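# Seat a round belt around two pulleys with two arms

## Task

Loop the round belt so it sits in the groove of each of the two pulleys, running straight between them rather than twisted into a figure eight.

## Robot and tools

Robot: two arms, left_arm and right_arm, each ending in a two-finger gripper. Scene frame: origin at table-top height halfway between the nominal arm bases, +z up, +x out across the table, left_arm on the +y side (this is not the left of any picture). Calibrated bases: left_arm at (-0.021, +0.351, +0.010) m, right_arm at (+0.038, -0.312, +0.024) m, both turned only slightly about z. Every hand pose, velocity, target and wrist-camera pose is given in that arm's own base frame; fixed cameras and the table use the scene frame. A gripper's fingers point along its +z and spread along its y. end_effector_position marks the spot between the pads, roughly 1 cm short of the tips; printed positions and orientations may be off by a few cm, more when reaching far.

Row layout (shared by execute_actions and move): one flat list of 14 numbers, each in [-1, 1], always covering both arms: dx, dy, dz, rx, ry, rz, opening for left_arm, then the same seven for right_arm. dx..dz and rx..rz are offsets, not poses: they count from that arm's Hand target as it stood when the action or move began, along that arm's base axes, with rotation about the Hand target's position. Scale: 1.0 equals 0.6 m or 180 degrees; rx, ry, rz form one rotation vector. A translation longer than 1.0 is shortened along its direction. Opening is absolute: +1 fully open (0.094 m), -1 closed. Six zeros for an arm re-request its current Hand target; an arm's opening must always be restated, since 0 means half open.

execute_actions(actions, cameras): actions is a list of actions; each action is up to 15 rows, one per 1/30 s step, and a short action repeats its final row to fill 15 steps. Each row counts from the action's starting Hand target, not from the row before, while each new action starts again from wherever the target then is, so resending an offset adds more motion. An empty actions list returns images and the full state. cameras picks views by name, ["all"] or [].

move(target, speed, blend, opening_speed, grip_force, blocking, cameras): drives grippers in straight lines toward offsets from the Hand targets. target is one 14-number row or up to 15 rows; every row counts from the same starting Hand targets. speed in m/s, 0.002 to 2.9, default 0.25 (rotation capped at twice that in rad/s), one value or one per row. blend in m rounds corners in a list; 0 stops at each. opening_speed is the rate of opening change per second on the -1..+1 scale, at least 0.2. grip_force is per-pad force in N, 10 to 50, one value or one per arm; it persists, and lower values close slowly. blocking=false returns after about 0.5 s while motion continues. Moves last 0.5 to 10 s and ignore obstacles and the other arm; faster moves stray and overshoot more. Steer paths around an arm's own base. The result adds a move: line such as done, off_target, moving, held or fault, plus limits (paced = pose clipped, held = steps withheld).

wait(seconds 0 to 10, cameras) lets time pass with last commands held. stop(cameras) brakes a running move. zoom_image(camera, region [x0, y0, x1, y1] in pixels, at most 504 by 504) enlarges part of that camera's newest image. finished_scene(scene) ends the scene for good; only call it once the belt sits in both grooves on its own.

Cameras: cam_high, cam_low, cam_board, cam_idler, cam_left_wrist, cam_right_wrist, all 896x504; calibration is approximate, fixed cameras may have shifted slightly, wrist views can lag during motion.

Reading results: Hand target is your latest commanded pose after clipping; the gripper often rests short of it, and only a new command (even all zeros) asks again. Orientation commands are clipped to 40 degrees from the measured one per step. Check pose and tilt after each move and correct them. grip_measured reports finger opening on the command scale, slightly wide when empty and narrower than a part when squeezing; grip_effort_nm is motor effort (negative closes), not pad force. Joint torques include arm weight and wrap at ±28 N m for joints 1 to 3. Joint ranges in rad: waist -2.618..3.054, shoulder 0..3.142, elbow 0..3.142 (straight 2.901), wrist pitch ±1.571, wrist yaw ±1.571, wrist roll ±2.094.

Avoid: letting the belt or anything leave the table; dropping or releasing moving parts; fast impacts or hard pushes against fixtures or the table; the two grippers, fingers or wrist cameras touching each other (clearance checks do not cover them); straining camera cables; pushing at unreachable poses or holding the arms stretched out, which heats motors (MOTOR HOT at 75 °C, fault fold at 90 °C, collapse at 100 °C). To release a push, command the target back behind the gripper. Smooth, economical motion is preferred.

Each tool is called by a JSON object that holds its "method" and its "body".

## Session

{"method": "execute_actions", "body": {"actions": []}}

Scene clock: 0.00 s.
left_arm: end_effector_position=(+0.3873, +0.0255, +0.0890) grip_measured=+1.000 grip_effort_nm=n/a end_effector_quat_wxyz=(+0.561, -0.074, +0.822, +0.063) | right_arm: end_effector_position=(+0.3780, -0.0286, +0.0693) grip_measured=+1.000 grip_effort_nm=n/a end_effector_quat_wxyz=(+0.544, +0.059, +0.830, -0.109)
Joint positions: left_arm=[-0.031 1.507 0.366 0.761 -0.217 -0.064 0.094] | right_arm=[0.063 1.564 0.331 0.819 0.306 0.005 0.094]
Joint velocities: within noise
Joint torques (N m): no reading
Motor temperatures (°C): left_arm=[26 34 29 29 25 25 27] | right_arm=[26 32 28 29 24 27 26]
Heat: left arm: 34 °C; right arm: 32 °C.
Hand target: left_arm +0.3922, +0.0254, +0.1006; +0.577, -0.076, +0.811, +0.061 | right_arm +0.3810, -0.0284, +0.0751; +0.551, +0.060, +0.825, -0.108
Tool commands: left_gripper/opening=+1.0 right_gripper/opening=+1.0
camera_calibration:
cam_left_wrist: T_world_to_cam=[[0.195599, -0.980441, -0.0218142, -0.0499414], [-0.699575, -0.123909, -0.703734, 0.37769], [0.687267, 0.152911, -0.710128, -0.12049], [0, 0, 0, 1]] pos_world=[0.3568, 0.0162587, 0.179141]
cam_right_wrist: T_world_to_cam=[[-0.218941, -0.968424, 0.119245, 0.0488688], [-0.737148, 0.0840959, -0.670477, 0.366376], [0.639279, -0.234696, -0.732284, -0.106694], [0, 0, 0, 1]] pos_world=[0.34898, -0.00852568, 0.16169]

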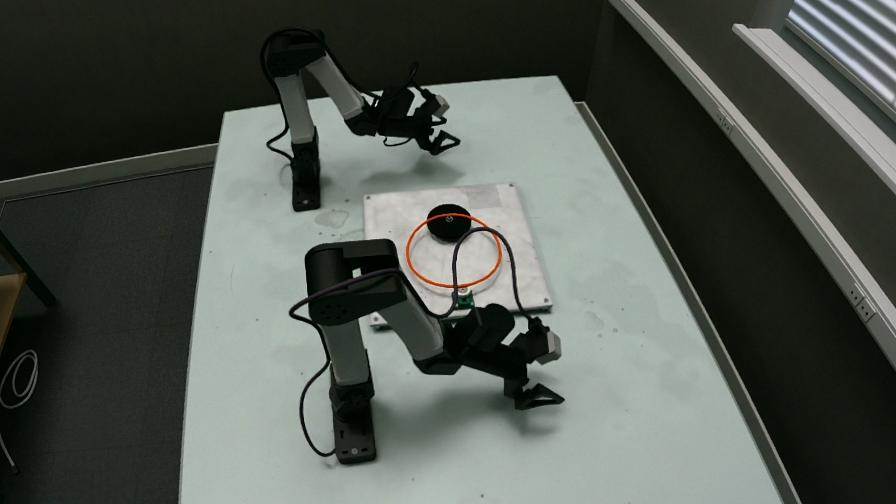

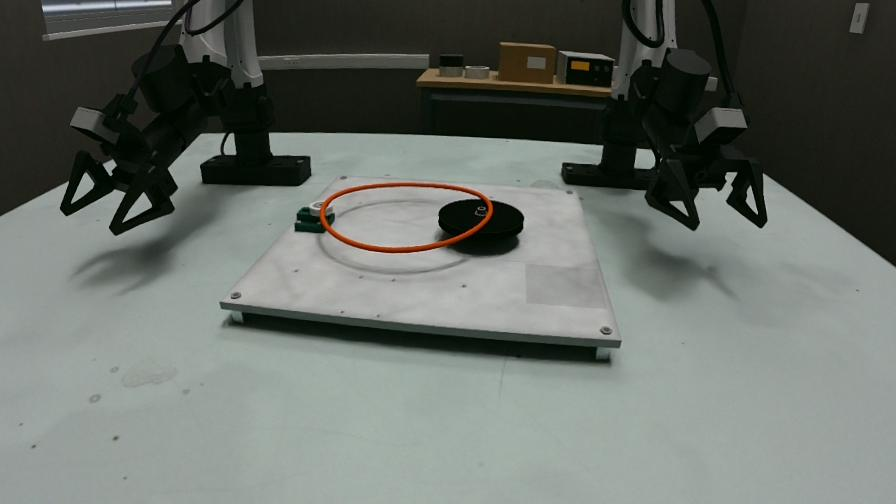

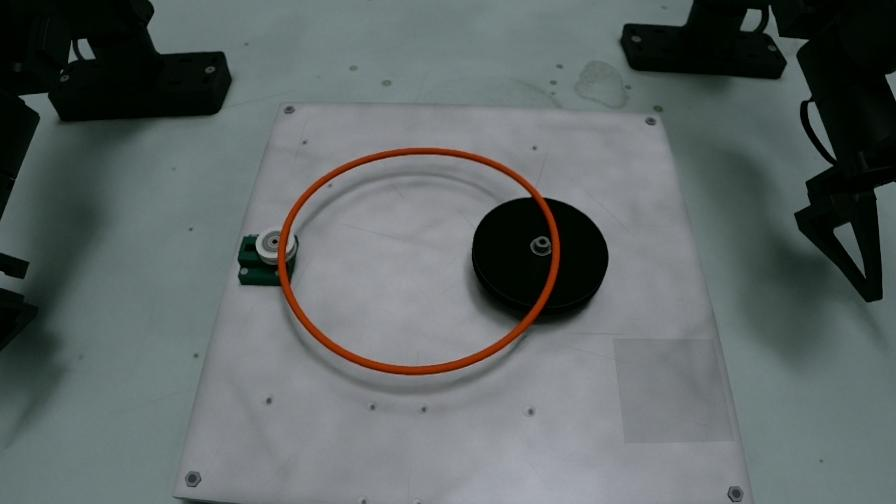

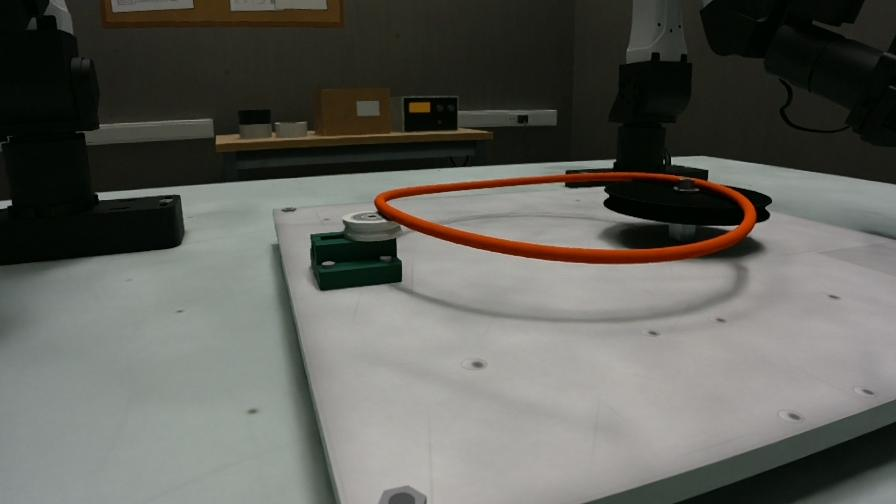

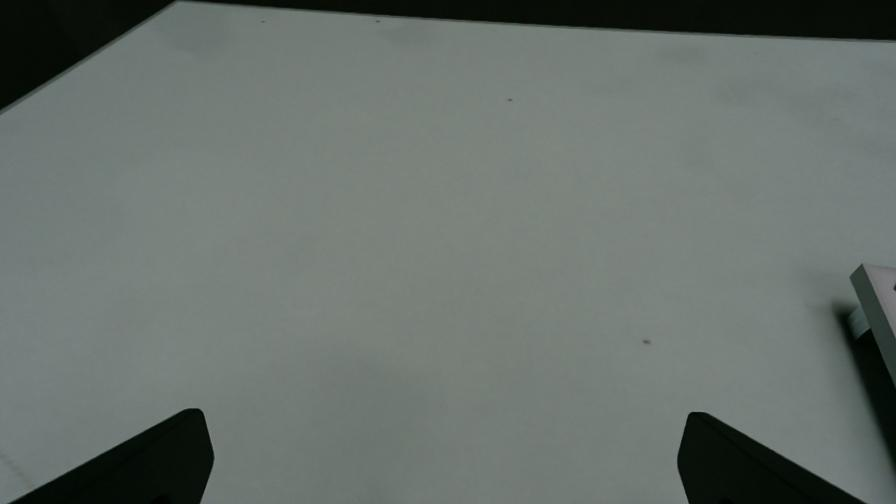

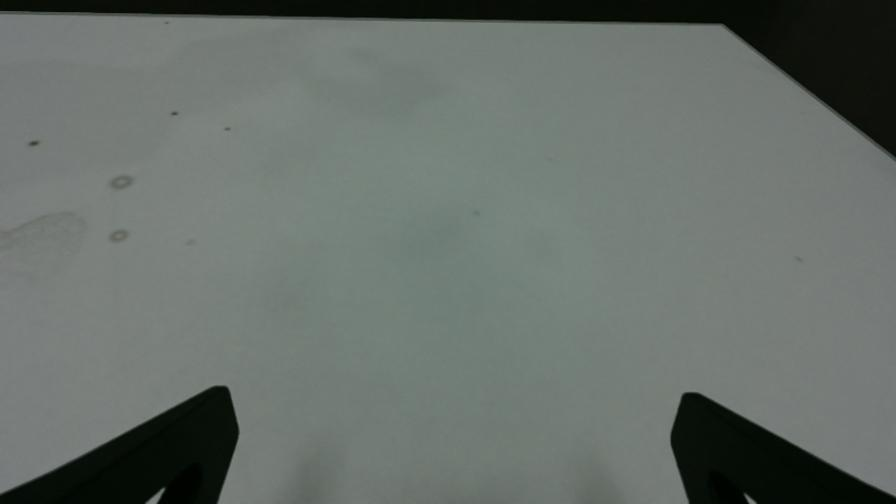

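{"method": "move", "body": {"target": [[0,0,0.1,-0.02,0.16,-0.02,-0.6,0,0,0.1,0.03,0.15,0.025,-0.6],[-0.1,-0.42,0.06,-0.0434,0.331,-0.0436,-0.6,-0.198,0.41,0.07,0.063,0.3135,0.0537,-0.6]], "speed": 0.25, "blend": 0.02, "grip_force": [40,40], "cameras": ["cam_board","cam_left_wrist","cam_right_wrist","cam_idler"]}}

Scene clock: 7.40 s.
left_arm: end_effector_position=(+0.3272, -0.2211, +0.1280) grip_measured=-0.598 grip_effort_nm=-0.10 end_effector_quat_wxyz=(+0.088, -0.011, +0.996, +0.013) | right_arm: end_effector_position=(+0.2600, +0.2127, +0.1138) grip_measured=-0.598 grip_effort_nm=-0.06 end_effector_quat_wxyz=(+0.099, -0.018, +0.995, -0.008)
Joint positions: left_arm=[-0.651 1.927 1.733 -1.254 -0.128 -0.664 0.019] | right_arm=[0.76 1.684 1.372 -1.122 0.145 0.714 0.019]
Joint torques (N m): left_arm=[0.28 -7.83 9.32 0.43 0.07 -0.09] | right_arm=[-0.25 -5.11 8.1 0.42 0 0.21]
Heat: left arm: 35 °C; right arm: 33 °C.
Hand target: left_arm +0.3323, -0.2266, +0.1367; +0.095, -0.020, +0.995, +0.000 | right_arm +0.2621, +0.2176, +0.1171; +0.095, -0.013, +0.995, +0.000
Off the commanded pose: left_arm 0.011 m, 2 deg | right_arm 0.006 m, 1 deg.
grip_force (N): 40, 40
move: off_target (left_arm)
camera_calibration:
cam_left_wrist: T_world_to_cam=[[0.0234655, -0.999352, -0.027312, -0.226245], [-0.970017, -0.0293702, 0.241256, 0.320941], [-0.241902, 0.0208319, -0.970077, 0.294351], [0, 0, 0, 1]] pos_world=[0.387831, -0.222804, 0.201935]
cam_right_wrist: T_world_to_cam=[[0.0350721, -0.99915, 0.0216745, 0.202945], [-0.972245, -0.0290917, 0.23215, 0.271304], [-0.231322, -0.0292149, -0.972438, 0.267847], [0, 0, 0, 1]] pos_world=[0.318615, 0.21849, 0.193083]
Images, in order (width x height): cam_board 896x504, cam_idler 896x504, cam_left_wrist 896x504, cam_right_wrist 896x504.

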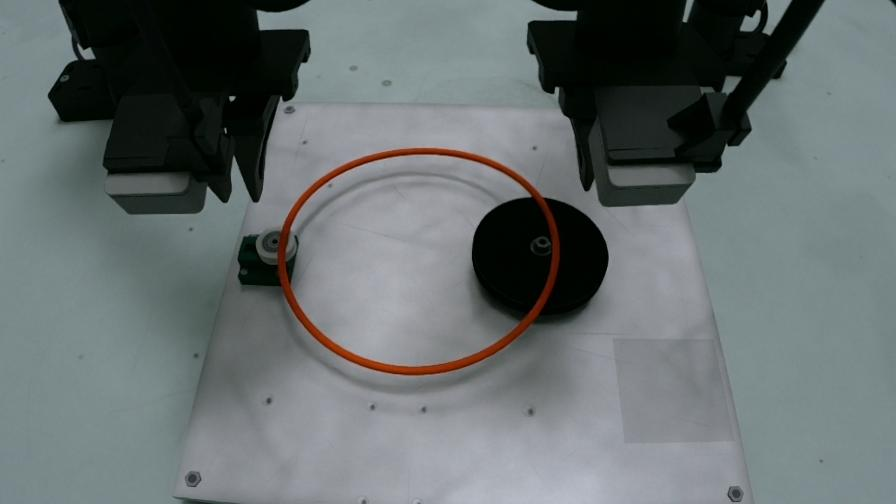

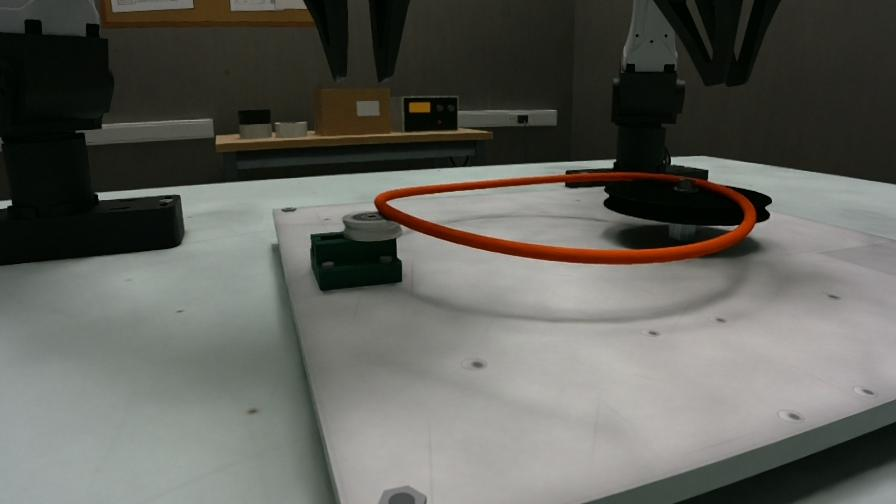

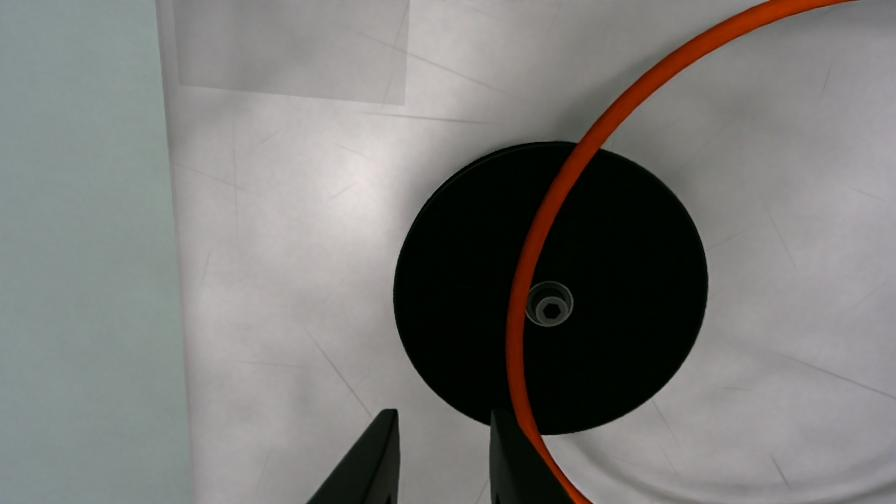

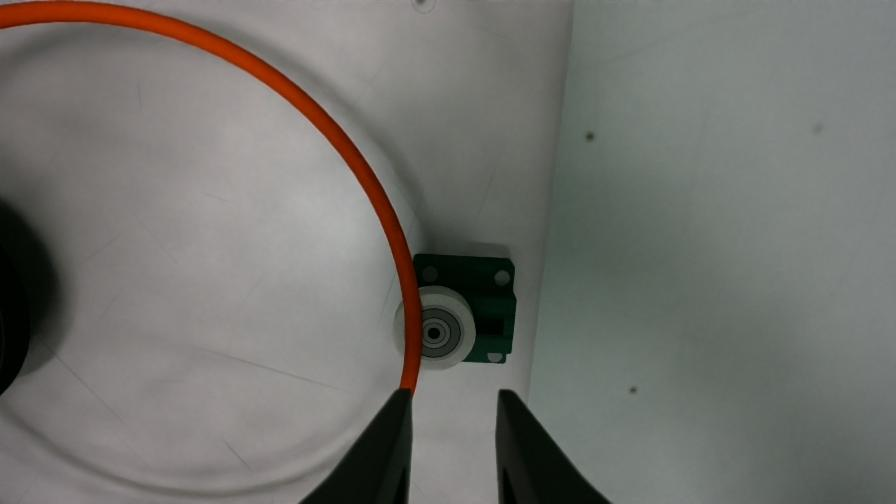

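{"method": "move", "body": {"target": [[0,0.03,0,0,0,0,-0.6,-0.017,0.021,-0.108,0,0,0,-0.6],[0,0.03,0,0,0,0,-0.6,-0.017,0.021,-0.108,0,0,0,-1],[0,0.03,0,0,0,0,-0.6,-0.017,0.0,-0.08,0,0,0,-1],[0,0.03,0,0,0,0,-0.6,-0.012,-0.075,-0.085,0,0,0,-1]], "speed": 0.1, "opening_speed": 0.6, "cameras": ["cam_board","cam_idler","cam_low"]}}

{"method": "zoom_image", "body": {"camera": "cam_idler", "region": [230, 130, 530, 310]}}

Scene clock: 13.30 s.
left_arm: end_effector_position=(+0.3318, -0.2099, +0.1253) grip_measured=-0.598 grip_effort_nm=-0.10 end_effector_quat_wxyz=(+0.082, -0.021, +0.996, +0.016) | right_arm: end_effector_position=(+0.2538, +0.1699, +0.0606) grip_measured=-0.990 grip_effort_nm=-0.51 end_effector_quat_wxyz=(+0.086, -0.012, +0.996, -0.017)
Joint positions: left_arm=[-0.619 1.926 1.723 -1.254 -0.123 -0.653 0.019] | right_arm=[0.664 1.624 1.096 -0.926 0.131 0.633 0]
Joint torques (N m): left_arm=[0.91 -11.34 5.18 0.59 0.08 0.23] | right_arm=[-0.51 -7.98 5.16 0.74 -0.01 0.06]
Heat: left arm: 37 °C; right arm: 34 °C.
Hand target: left_arm +0.3322, -0.2086, +0.1365; +0.094, -0.020, +0.995, +0.000 | right_arm +0.2550, +0.1726, +0.0661; +0.095, -0.013, +0.995, +0.000
Off the commanded pose: left_arm 0.011 m, 2 deg | right_arm 0.006 m, 2 deg.
grip_force (N): 40, 40
move: off_target (left_arm)
Images, in order (width x height): cam_low 896x504, cam_board 896x504, cam_idler 896x504.

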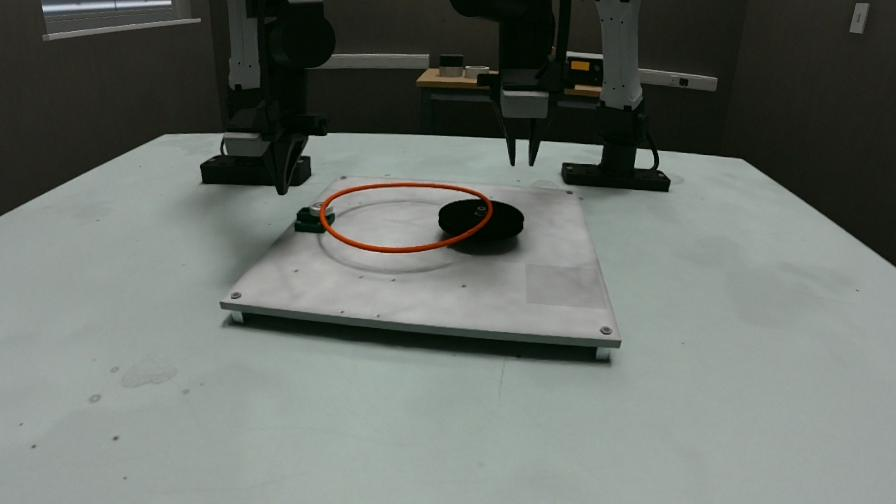

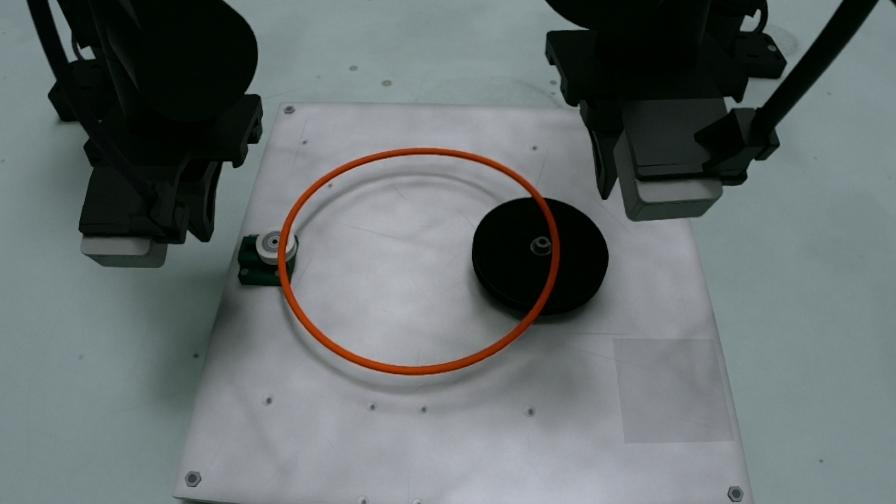

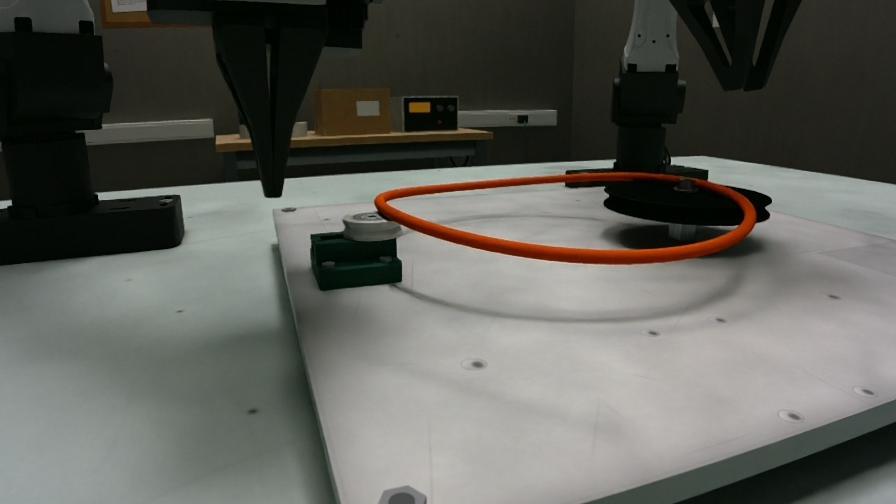

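Scaled by 1.680 from the camera's 896x504 image, which has a finer 1280x720 frame.

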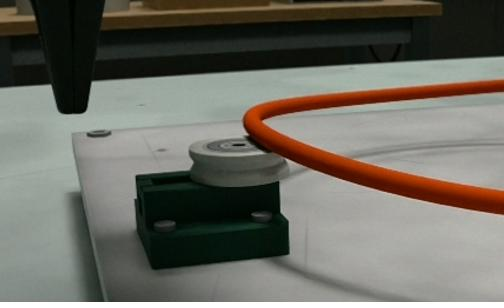

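{"method": "move", "body": {"target": [[0,0,0,0,0,0,-0.6,-0.005,0.096,0.03,0,0,0,-0.6],[0,0,0,0,0,0,-0.6,-0.005,0.096,-0.035,0,0,0,-0.6]], "speed": 0.1, "cameras": ["cam_board","cam_idler","cam_right_wrist"]}}

{"method": "zoom_image", "body": {"camera": "cam_idler", "region": [230, 130, 530, 310]}}

Scene clock: 16.03 s.
left_arm: end_effector_position=(+0.3318, -0.2099, +0.1253) grip_measured=-0.598 grip_effort_nm=-0.10 end_effector_quat_wxyz=(+0.082, -0.021, +0.996, +0.016) | right_arm: end_effector_position=(+0.2506, +0.2287, +0.0489) grip_measured=-0.601 grip_effort_nm=0.10 end_effector_quat_wxyz=(+0.092, -0.016, +0.996, +0.000)
Joint positions: left_arm=[-0.619 1.926 1.723 -1.254 -0.123 -0.653 0.019] | right_arm=[0.807 1.751 1.188 -0.878 0.13 0.765 0.019]
Joint torques (N m): left_arm=[0.92 -11.34 5.18 0.59 0.08 0.23] | right_arm=[0.08 -6 5.19 0.76 0.24 0.22]
Heat: left arm: 38 °C; right arm: 34 °C.
Hand target: left_arm +0.3322, -0.2086, +0.1365; +0.094, -0.020, +0.995, +0.000 | right_arm +0.2520, +0.2302, +0.0450; +0.095, -0.013, +0.995, +0.000
Off the commanded pose: left_arm 0.011 m, 2 deg | right_arm 0.004 m, 1 deg.
grip_force (N): 40, 40
move: off_target (left_arm)
camera_calibration:
cam_right_wrist: T_world_to_cam=[[0.0331538, -0.999433, 0.00584898, 0.221993], [-0.968985, -0.0307088, 0.245203, 0.276686], [-0.244884, -0.013797, -0.969454, 0.20293], [0, 0, 0, 1]] pos_world=[0.310439, 0.233164, 0.127589]
Images, in order (width x height): cam_board 896x504, cam_idler 896x504, cam_right_wrist 896x504.

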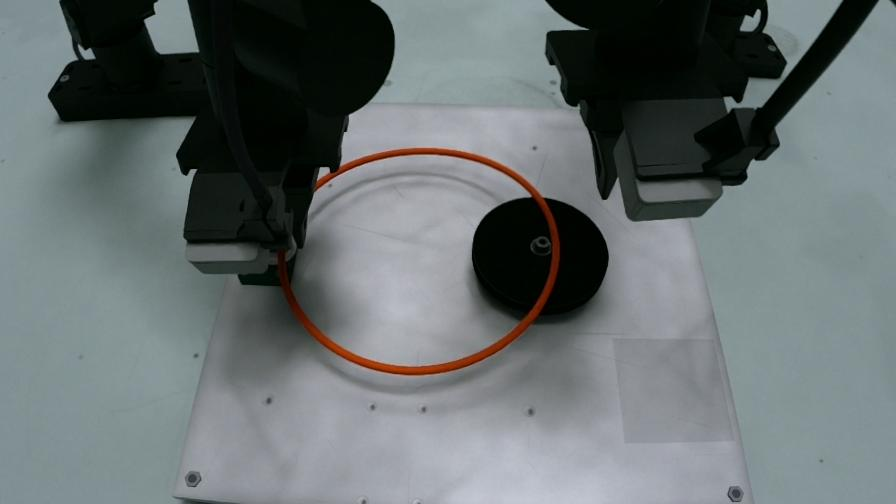

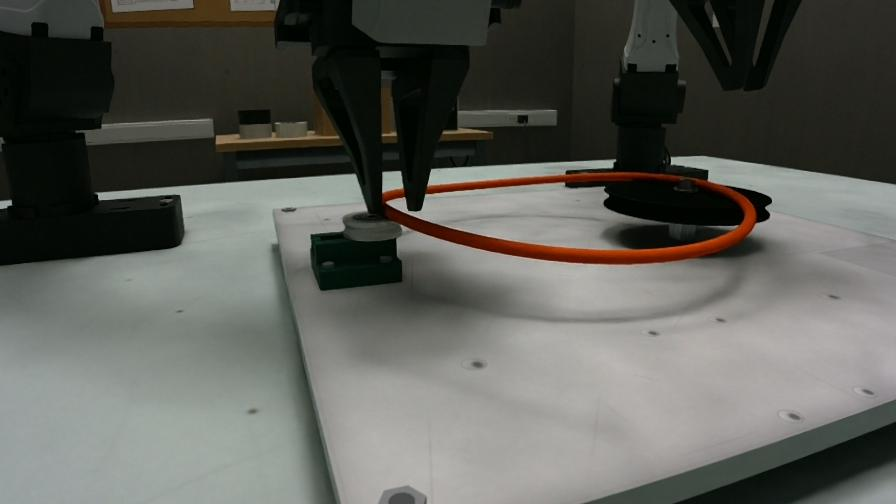

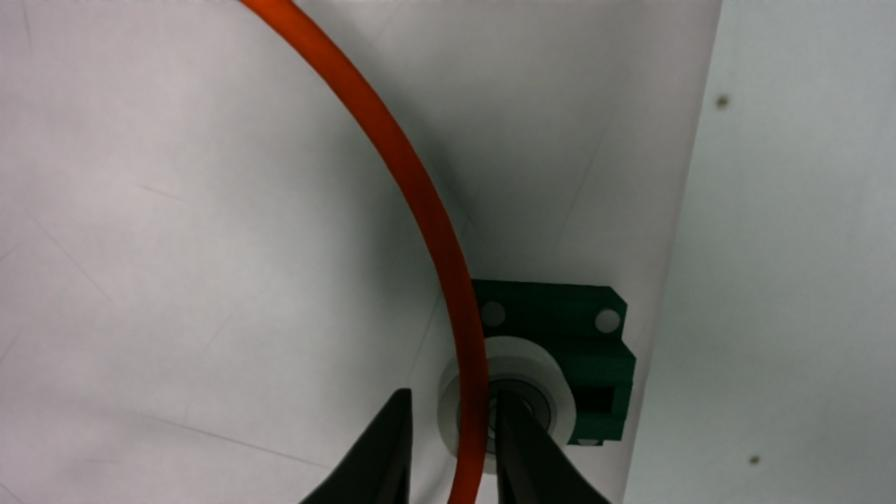

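Scaled by 1.680 from the camera's 896x504 image, which has a finer 1280x720 frame.

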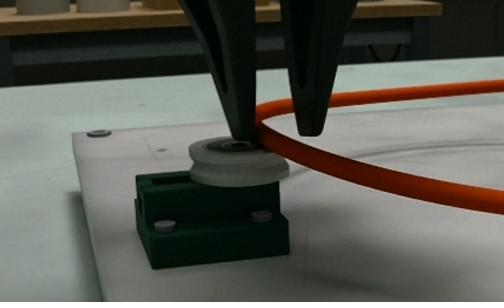

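{"method": "move", "body": {"target": [[0,0,0,0,0,0,-0.6,0,-0.006,-0.003,0,0,0,-0.6],[0,0,0,0,0,0,-0.6,0,-0.006,-0.003,0,0,0,-1]], "speed": 0.05, "opening_speed": 0.6, "cameras": ["cam_idler"]}}

{"method": "zoom_image", "body": {"camera": "cam_idler", "region": [230, 130, 530, 310]}}

Scene clock: 18.20 s.
left_arm: end_effector_position=(+0.3318, -0.2099, +0.1253) grip_measured=-0.598 grip_effort_nm=-0.10 end_effector_quat_wxyz=(+0.082, -0.021, +0.996, +0.016) | right_arm: end_effector_position=(+0.2517, +0.2293, +0.0479) grip_measured=-0.894 grip_effort_nm=-0.80 end_effector_quat_wxyz=(+0.095, -0.016, +0.995, +0.002)
Joint positions: left_arm=[-0.619 1.926 1.723 -1.254 -0.123 -0.653 0.019] | right_arm=[0.806 1.751 1.183 -0.866 0.132 0.765 0.005]
Joint torques (N m): left_arm=[0.91 -11.33 5.18 0.59 0.08 0.23] | right_arm=[-0.64 -6.54 4.38 0.73 0.21 0.11]
Motor temperatures (°C): left_arm=[26 39 31 31 25 25 27] | right_arm=[26 34 30 29 24 27 26]
Heat: left arm: 39 °C; right arm: 34 °C.
Hand target: left_arm +0.3322, -0.2086, +0.1365; +0.094, -0.020, +0.995, +0.000 | right_arm +0.2520, +0.2267, +0.0433; +0.095, -0.013, +0.995, +0.000
Off the commanded pose: left_arm 0.011 m, 2 deg | right_arm 0.005 m, 0 deg.
grip_force (N): 40, 40
move: off_target (left_arm)
Images, in order (width x height): cam_idler 896x504.

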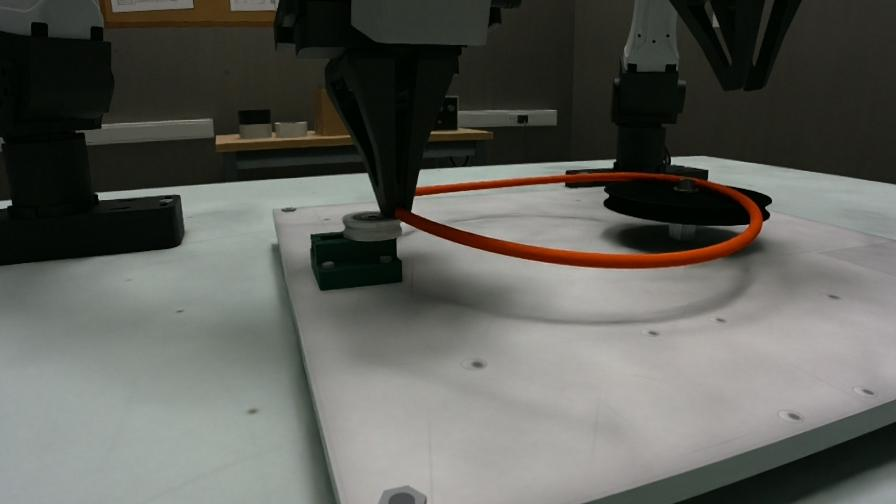

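Scaled by 1.680 from the camera's 896x504 image, which has a finer 1280x720 frame.

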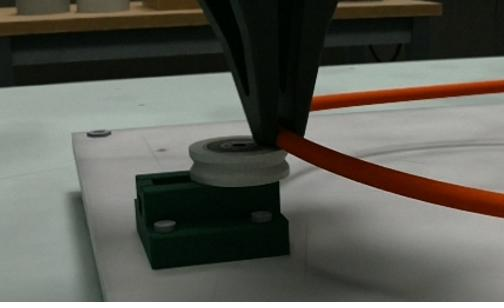

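{"method": "move", "body": {"target": [[0,0,0,0,0,0,-0.6,0,0,0.035,0,0,0,-1],[0,0,0,0,0,0,-0.6,0.004,-0.092,0.035,0,0,0,-1],[0,0,0,0,0,0,-0.6,0.004,-0.092,-0.004,0,0,0,-1]], "speed": 0.08, "cameras": ["cam_idler","cam_board","cam_low","cam_left_wrist"]}}

{"method": "zoom_image", "body": {"camera": "cam_idler", "region": [230, 130, 530, 310]}}

Scene clock: 21.60 s.
left_arm: end_effector_position=(+0.3318, -0.2099, +0.1253) grip_measured=-0.598 grip_effort_nm=-0.10 end_effector_quat_wxyz=(+0.082, -0.021, +0.996, +0.016) | right_arm: end_effector_position=(+0.2550, +0.1748, +0.0442) grip_measured=-0.895 grip_effort_nm=-0.82 end_effector_quat_wxyz=(+0.098, -0.013, +0.995, +0.003)
Joint positions: left_arm=[-0.619 1.926 1.723 -1.254 -0.123 -0.653 0.019] | right_arm=[0.665 1.621 1.019 -0.809 0.114 0.63 0.005]
Joint torques (N m): left_arm=[0.91 -11.34 5.18 0.59 0.08 0.23] | right_arm=[-0.75 -5.49 4.9 0.72 0.2 0.05]
Heat: left arm: 40 °C; right arm: 34 °C.
Hand target: left_arm +0.3322, -0.2086, +0.1365; +0.094, -0.020, +0.995, +0.000 | right_arm +0.2545, +0.1714, +0.0410; +0.095, -0.013, +0.995, +0.000
Off the commanded pose: left_arm 0.011 m, 2 deg | right_arm 0.005 m, 1 deg.
grip_force (N): 40, 40
move: off_target (left_arm)
camera_calibration:
cam_left_wrist: T_world_to_cam=[[0.0432572, -0.998581, -0.0310615, -0.221144], [-0.966591, -0.0496933, 0.251462, 0.319788], [-0.252649, 0.0191462, -0.967369, 0.295458], [0, 0, 0, 1]] pos_world=[0.393317, -0.210596, 0.198533]
Images, in order (width x height): cam_low 896x504, cam_board 896x504, cam_idler 896x504, cam_left_wrist 896x504.

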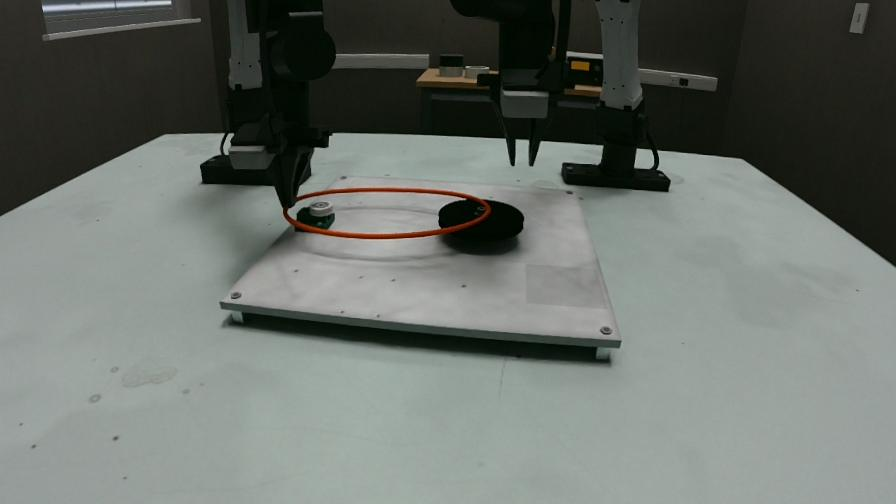

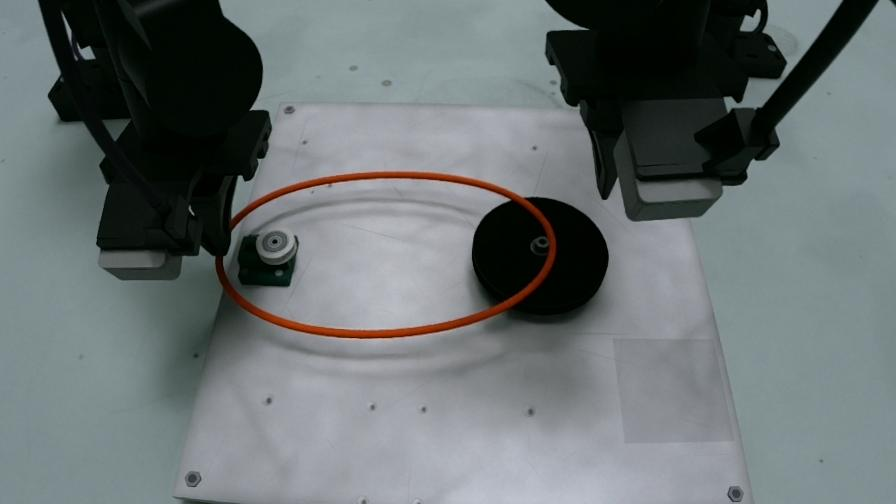

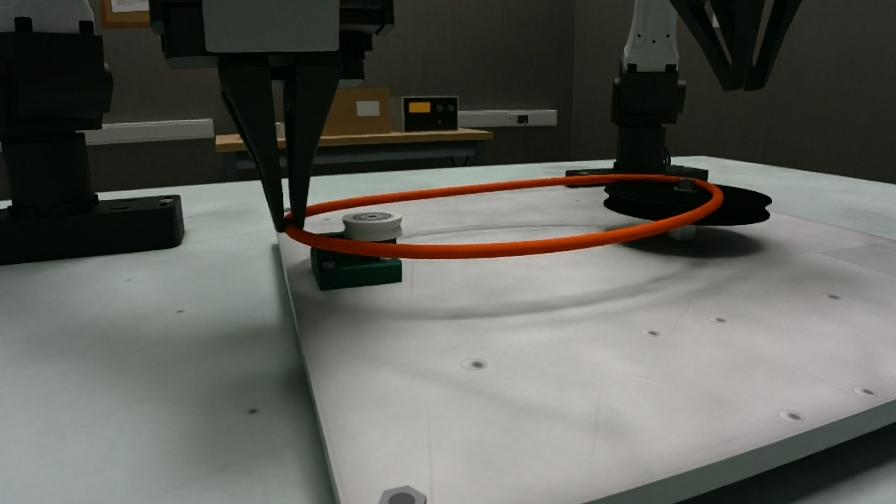

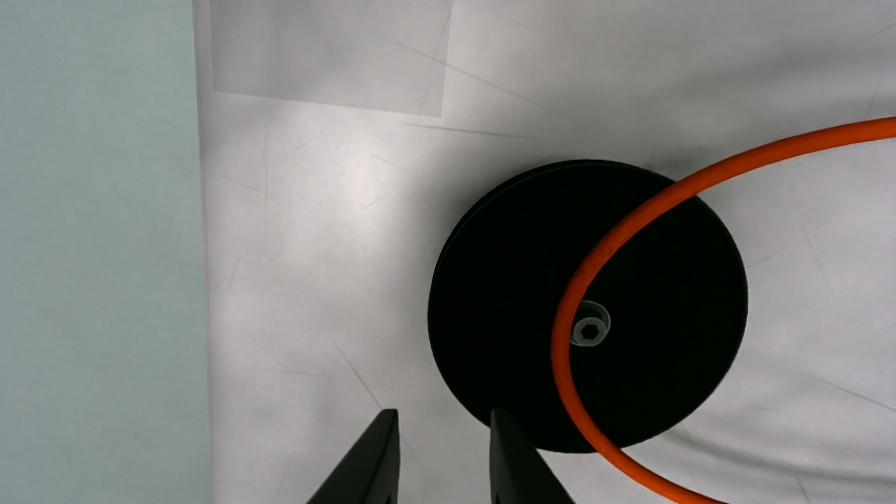

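Scaled by 1.680 from the camera's 896x504 image, which has a finer 1280x720 frame.

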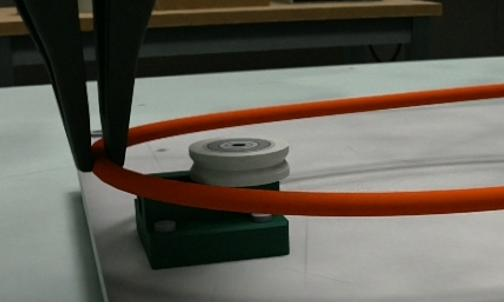

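{"method": "move", "body": {"target": [[-0.033,-0.064,0,0,0,0,-0.6,0,0,0,0,0,0,-1],[-0.033,-0.064,-0.107,0,0,0,-0.6,0,0,0,0,0,0,-1]], "speed": 0.1, "cameras": ["cam_idler","cam_left_wrist"]}}

{"method": "zoom_image", "body": {"camera": "cam_idler", "region": [530, 130, 830, 310]}}

Scene clock: 25.97 s.
left_arm: end_effector_position=(+0.3109, -0.2457, +0.0743) grip_measured=-0.598 grip_effort_nm=-0.10 end_effector_quat_wxyz=(+0.089, -0.013, +0.996, +0.003) | right_arm: end_effector_position=(+0.2551, +0.1748, +0.0442) grip_measured=-0.895 grip_effort_nm=-0.82 end_effector_quat_wxyz=(+0.098, -0.013, +0.995, +0.003)
Joint positions: left_arm=[-0.723 1.938 1.535 -1.038 -0.123 -0.74 0.019] | right_arm=[0.665 1.621 1.019 -0.808 0.114 0.63 0.005]
Joint torques (N m): left_arm=[-0.09 -8.27 5.3 0.7 -0.1 -0.09] | right_arm=[-0.87 -5.53 4.92 0.65 0.16 0.04]
Heat: left arm: 41 °C; right arm: 34 °C.
Hand target: left_arm +0.3124, -0.2471, +0.0724; +0.095, -0.020, +0.995, +0.000 | right_arm +0.2545, +0.1714, +0.0410; +0.095, -0.013, +0.995, +0.000
Off the commanded pose: left_arm 0.003 m, 1 deg | right_arm 0.005 m, 1 deg.
grip_force (N): 40, 40
move: done
camera_calibration:
cam_left_wrist: T_world_to_cam=[[0.0250896, -0.999667, -0.00595569, -0.25409], [-0.970747, -0.0257859, 0.238715, 0.318702], [-0.238789, -0.000207785, -0.971071, 0.232766], [0, 0, 0, 1]] pos_world=[0.371336, -0.245739, 0.14844]
Images, in order (width x height): cam_idler 896x504, cam_left_wrist 896x504.

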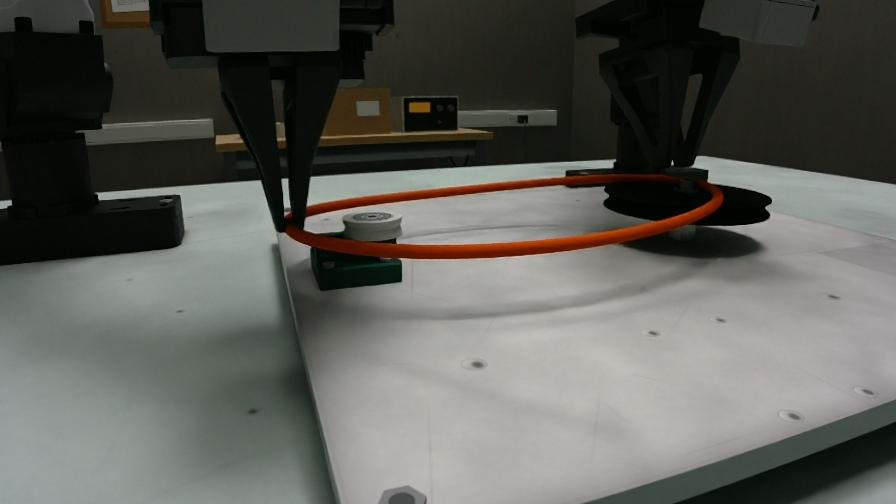

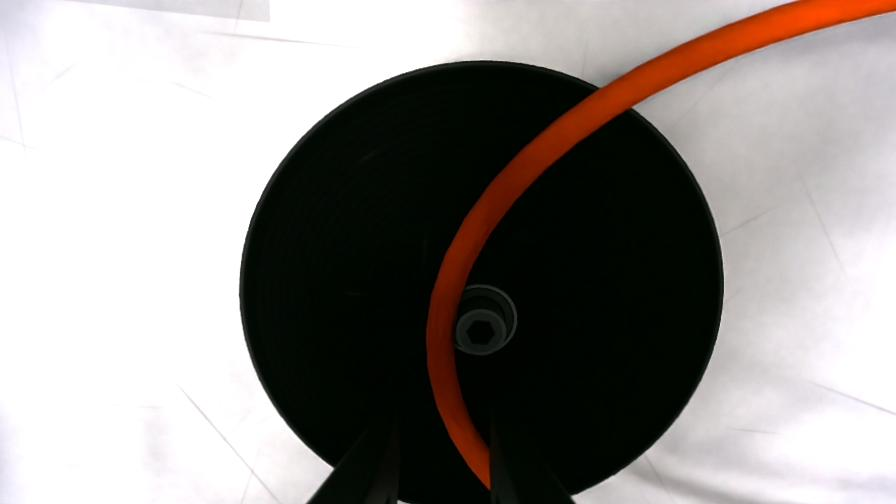

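Scaled by 1.680 from the camera's 896x504 image, which has a finer 1280x720 frame.

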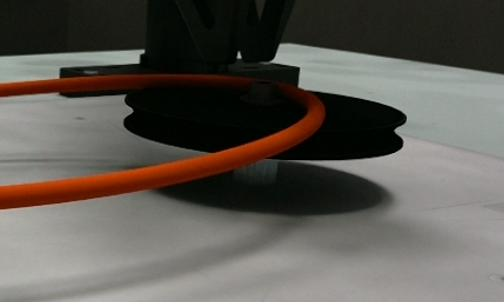

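{"method": "move", "body": {"target": [[0.004,-0.008,0,0,0,0.14,-0.6,0,0,0,0,0,0,-1],[0.004,-0.008,-0.019,0,0,0.14,-0.6,0,0,0,0,0,0,-1]], "speed": 0.05, "cameras": ["cam_idler","cam_left_wrist"]}}

{"method": "zoom_image", "body": {"camera": "cam_idler", "region": [530, 130, 830, 310]}}

Scene clock: 32.20 s.
left_arm: end_effector_position=(+0.3106, -0.2478, +0.0625) grip_measured=-0.598 grip_effort_nm=-0.10 end_effector_quat_wxyz=(+0.079, -0.232, +0.969, +0.022) | right_arm: end_effector_position=(+0.2552, +0.1749, +0.0443) grip_measured=-0.895 grip_effort_nm=-0.82 end_effector_quat_wxyz=(+0.098, -0.013, +0.995, +0.003)
Joint positions: left_arm=[-0.741 2.022 1.61 -1.107 -0.156 -1.207 0.019] | right_arm=[0.665 1.621 1.019 -0.808 0.114 0.63 0.005]
Joint torques (N m): left_arm=[-0.77 -7.98 6.26 0.53 -0.31 -0.11] | right_arm=[-0.79 -5.74 5.08 0.63 0.14 0.03]
Heat: left arm: 42 °C; right arm: 34 °C.
Hand target: left_arm +0.3148, -0.2519, +0.0610; +0.092, -0.236, +0.967, +0.021 | right_arm +0.2545, +0.1715, +0.0410; +0.095, -0.013, +0.995, +0.000
Off the commanded pose: left_arm 0.006 m, 2 deg | right_arm 0.005 m, 1 deg.
grip_force (N): 40, 40
move: done
camera_calibration:
cam_left_wrist: T_world_to_cam=[[0.452924, -0.891499, -0.00943252, -0.36215], [-0.861561, -0.440386, 0.252532, 0.183741], [-0.229286, -0.106251, -0.967543, 0.191779], [0, 0, 0, 1]] pos_world=[0.366302, -0.221563, 0.135738]
Images, in order (width x height): cam_idler 896x504, cam_left_wrist 896x504.

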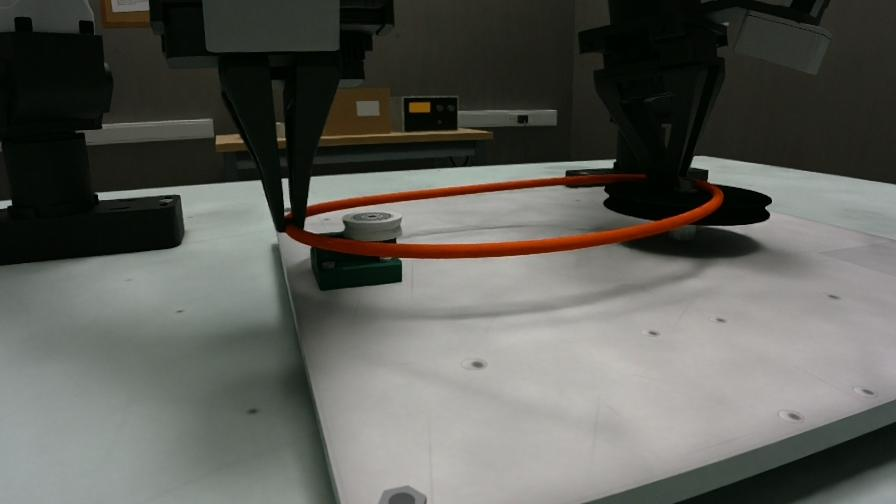

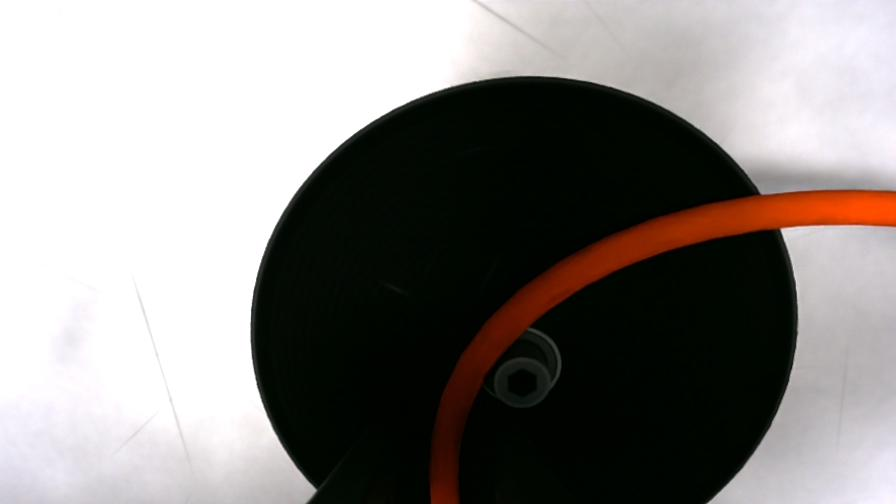

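Scaled by 1.680 from the camera's 896x504 image, which has a finer 1280x720 frame.

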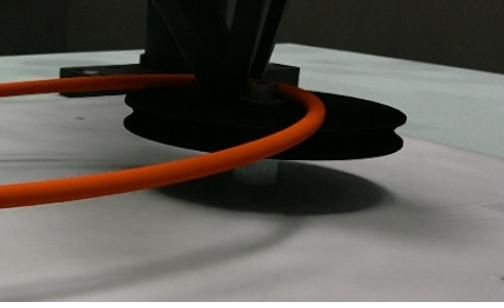

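{"method": "move", "body": {"target": [[0.004,-0.008,0,0,0,0,-1,0,0,0,0,0,0,-1],[0.0,0,0.04,0,0,0,-1,0,0,0,0,0,0,-1],[0.03,0.09,0.03,0,0,-0.02,-1,0,0.01,0.0,0,0,0,-1]], "speed": 0.08, "opening_speed": 0.6, "cameras": ["cam_idler","cam_board","cam_low"]}}

{"method": "zoom_image", "body": {"camera": "cam_idler", "region": [330, 130, 830, 310]}}

Scene clock: 36.30 s.
left_arm: end_effector_position=(+0.3316, -0.2132, +0.0674) grip_measured=-0.895 grip_effort_nm=-0.83 end_effector_quat_wxyz=(+0.080, -0.200, +0.976, +0.009) | right_arm: end_effector_position=(+0.2559, +0.1852, +0.0450) grip_measured=-0.895 grip_effort_nm=-0.82 end_effector_quat_wxyz=(+0.102, -0.018, +0.994, +0.021)
Joint positions: left_arm=[-0.629 1.967 1.551 -1.06 -0.131 -1.028 0.005] | right_arm=[0.677 1.621 1.019 -0.781 0.091 0.633 0.005]
Joint torques (N m): left_arm=[2.04 -11.77 4.75 0.24 -0.38 0.21] | right_arm=[-0.46 -4.46 6.22 0.36 0.44 0.14]
Heat: left arm: 42 °C; right arm: 34 °C.
Hand target: left_arm +0.3328, -0.1979, +0.0791; +0.093, -0.206, +0.974, +0.018 | right_arm +0.2544, +0.1775, +0.0410; +0.095, -0.013, +0.995, +0.000
Off the commanded pose: left_arm 0.019 m, 2 deg | right_arm 0.009 m, 3 deg.
grip_force (N): 40, 40
move: off_target (left_arm, right_arm)
Images, in order (width x height): cam_low 896x504, cam_board 896x504, cam_idler 896x504.

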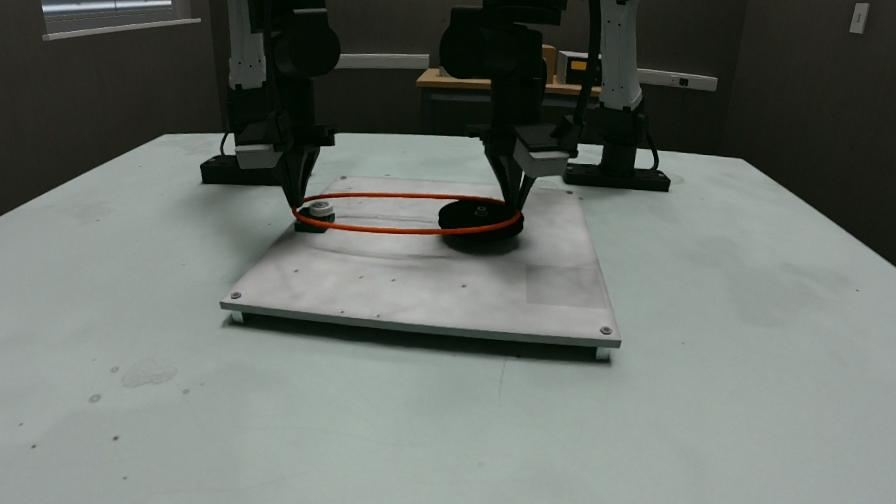

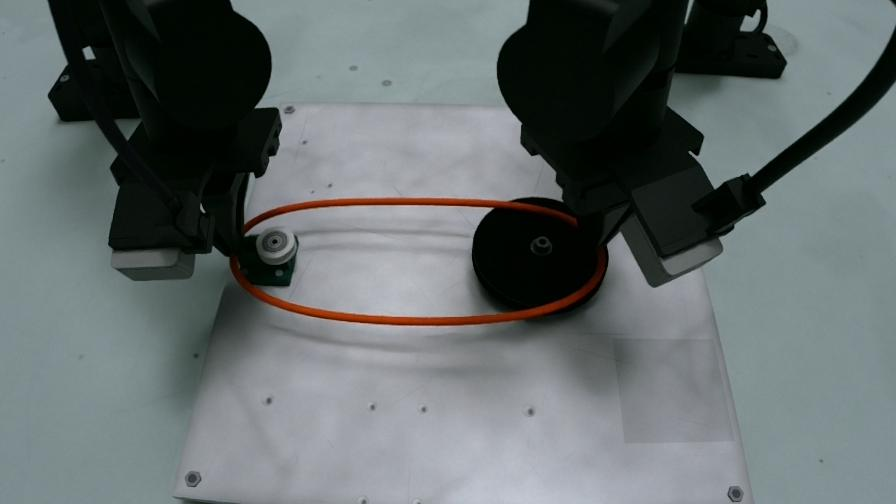

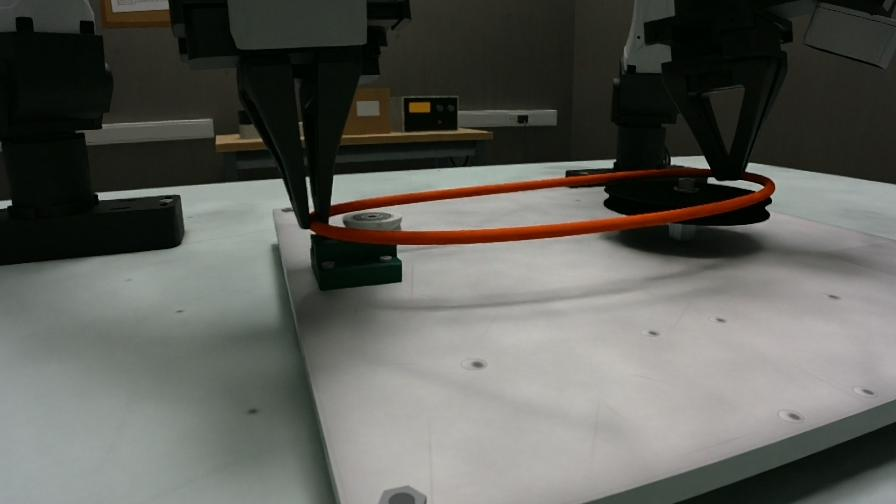

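Scaled by 1.008 from the camera's 896x504 image, which has a finer 1280x720 frame.

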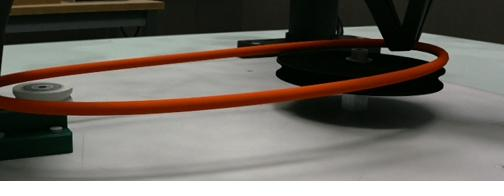

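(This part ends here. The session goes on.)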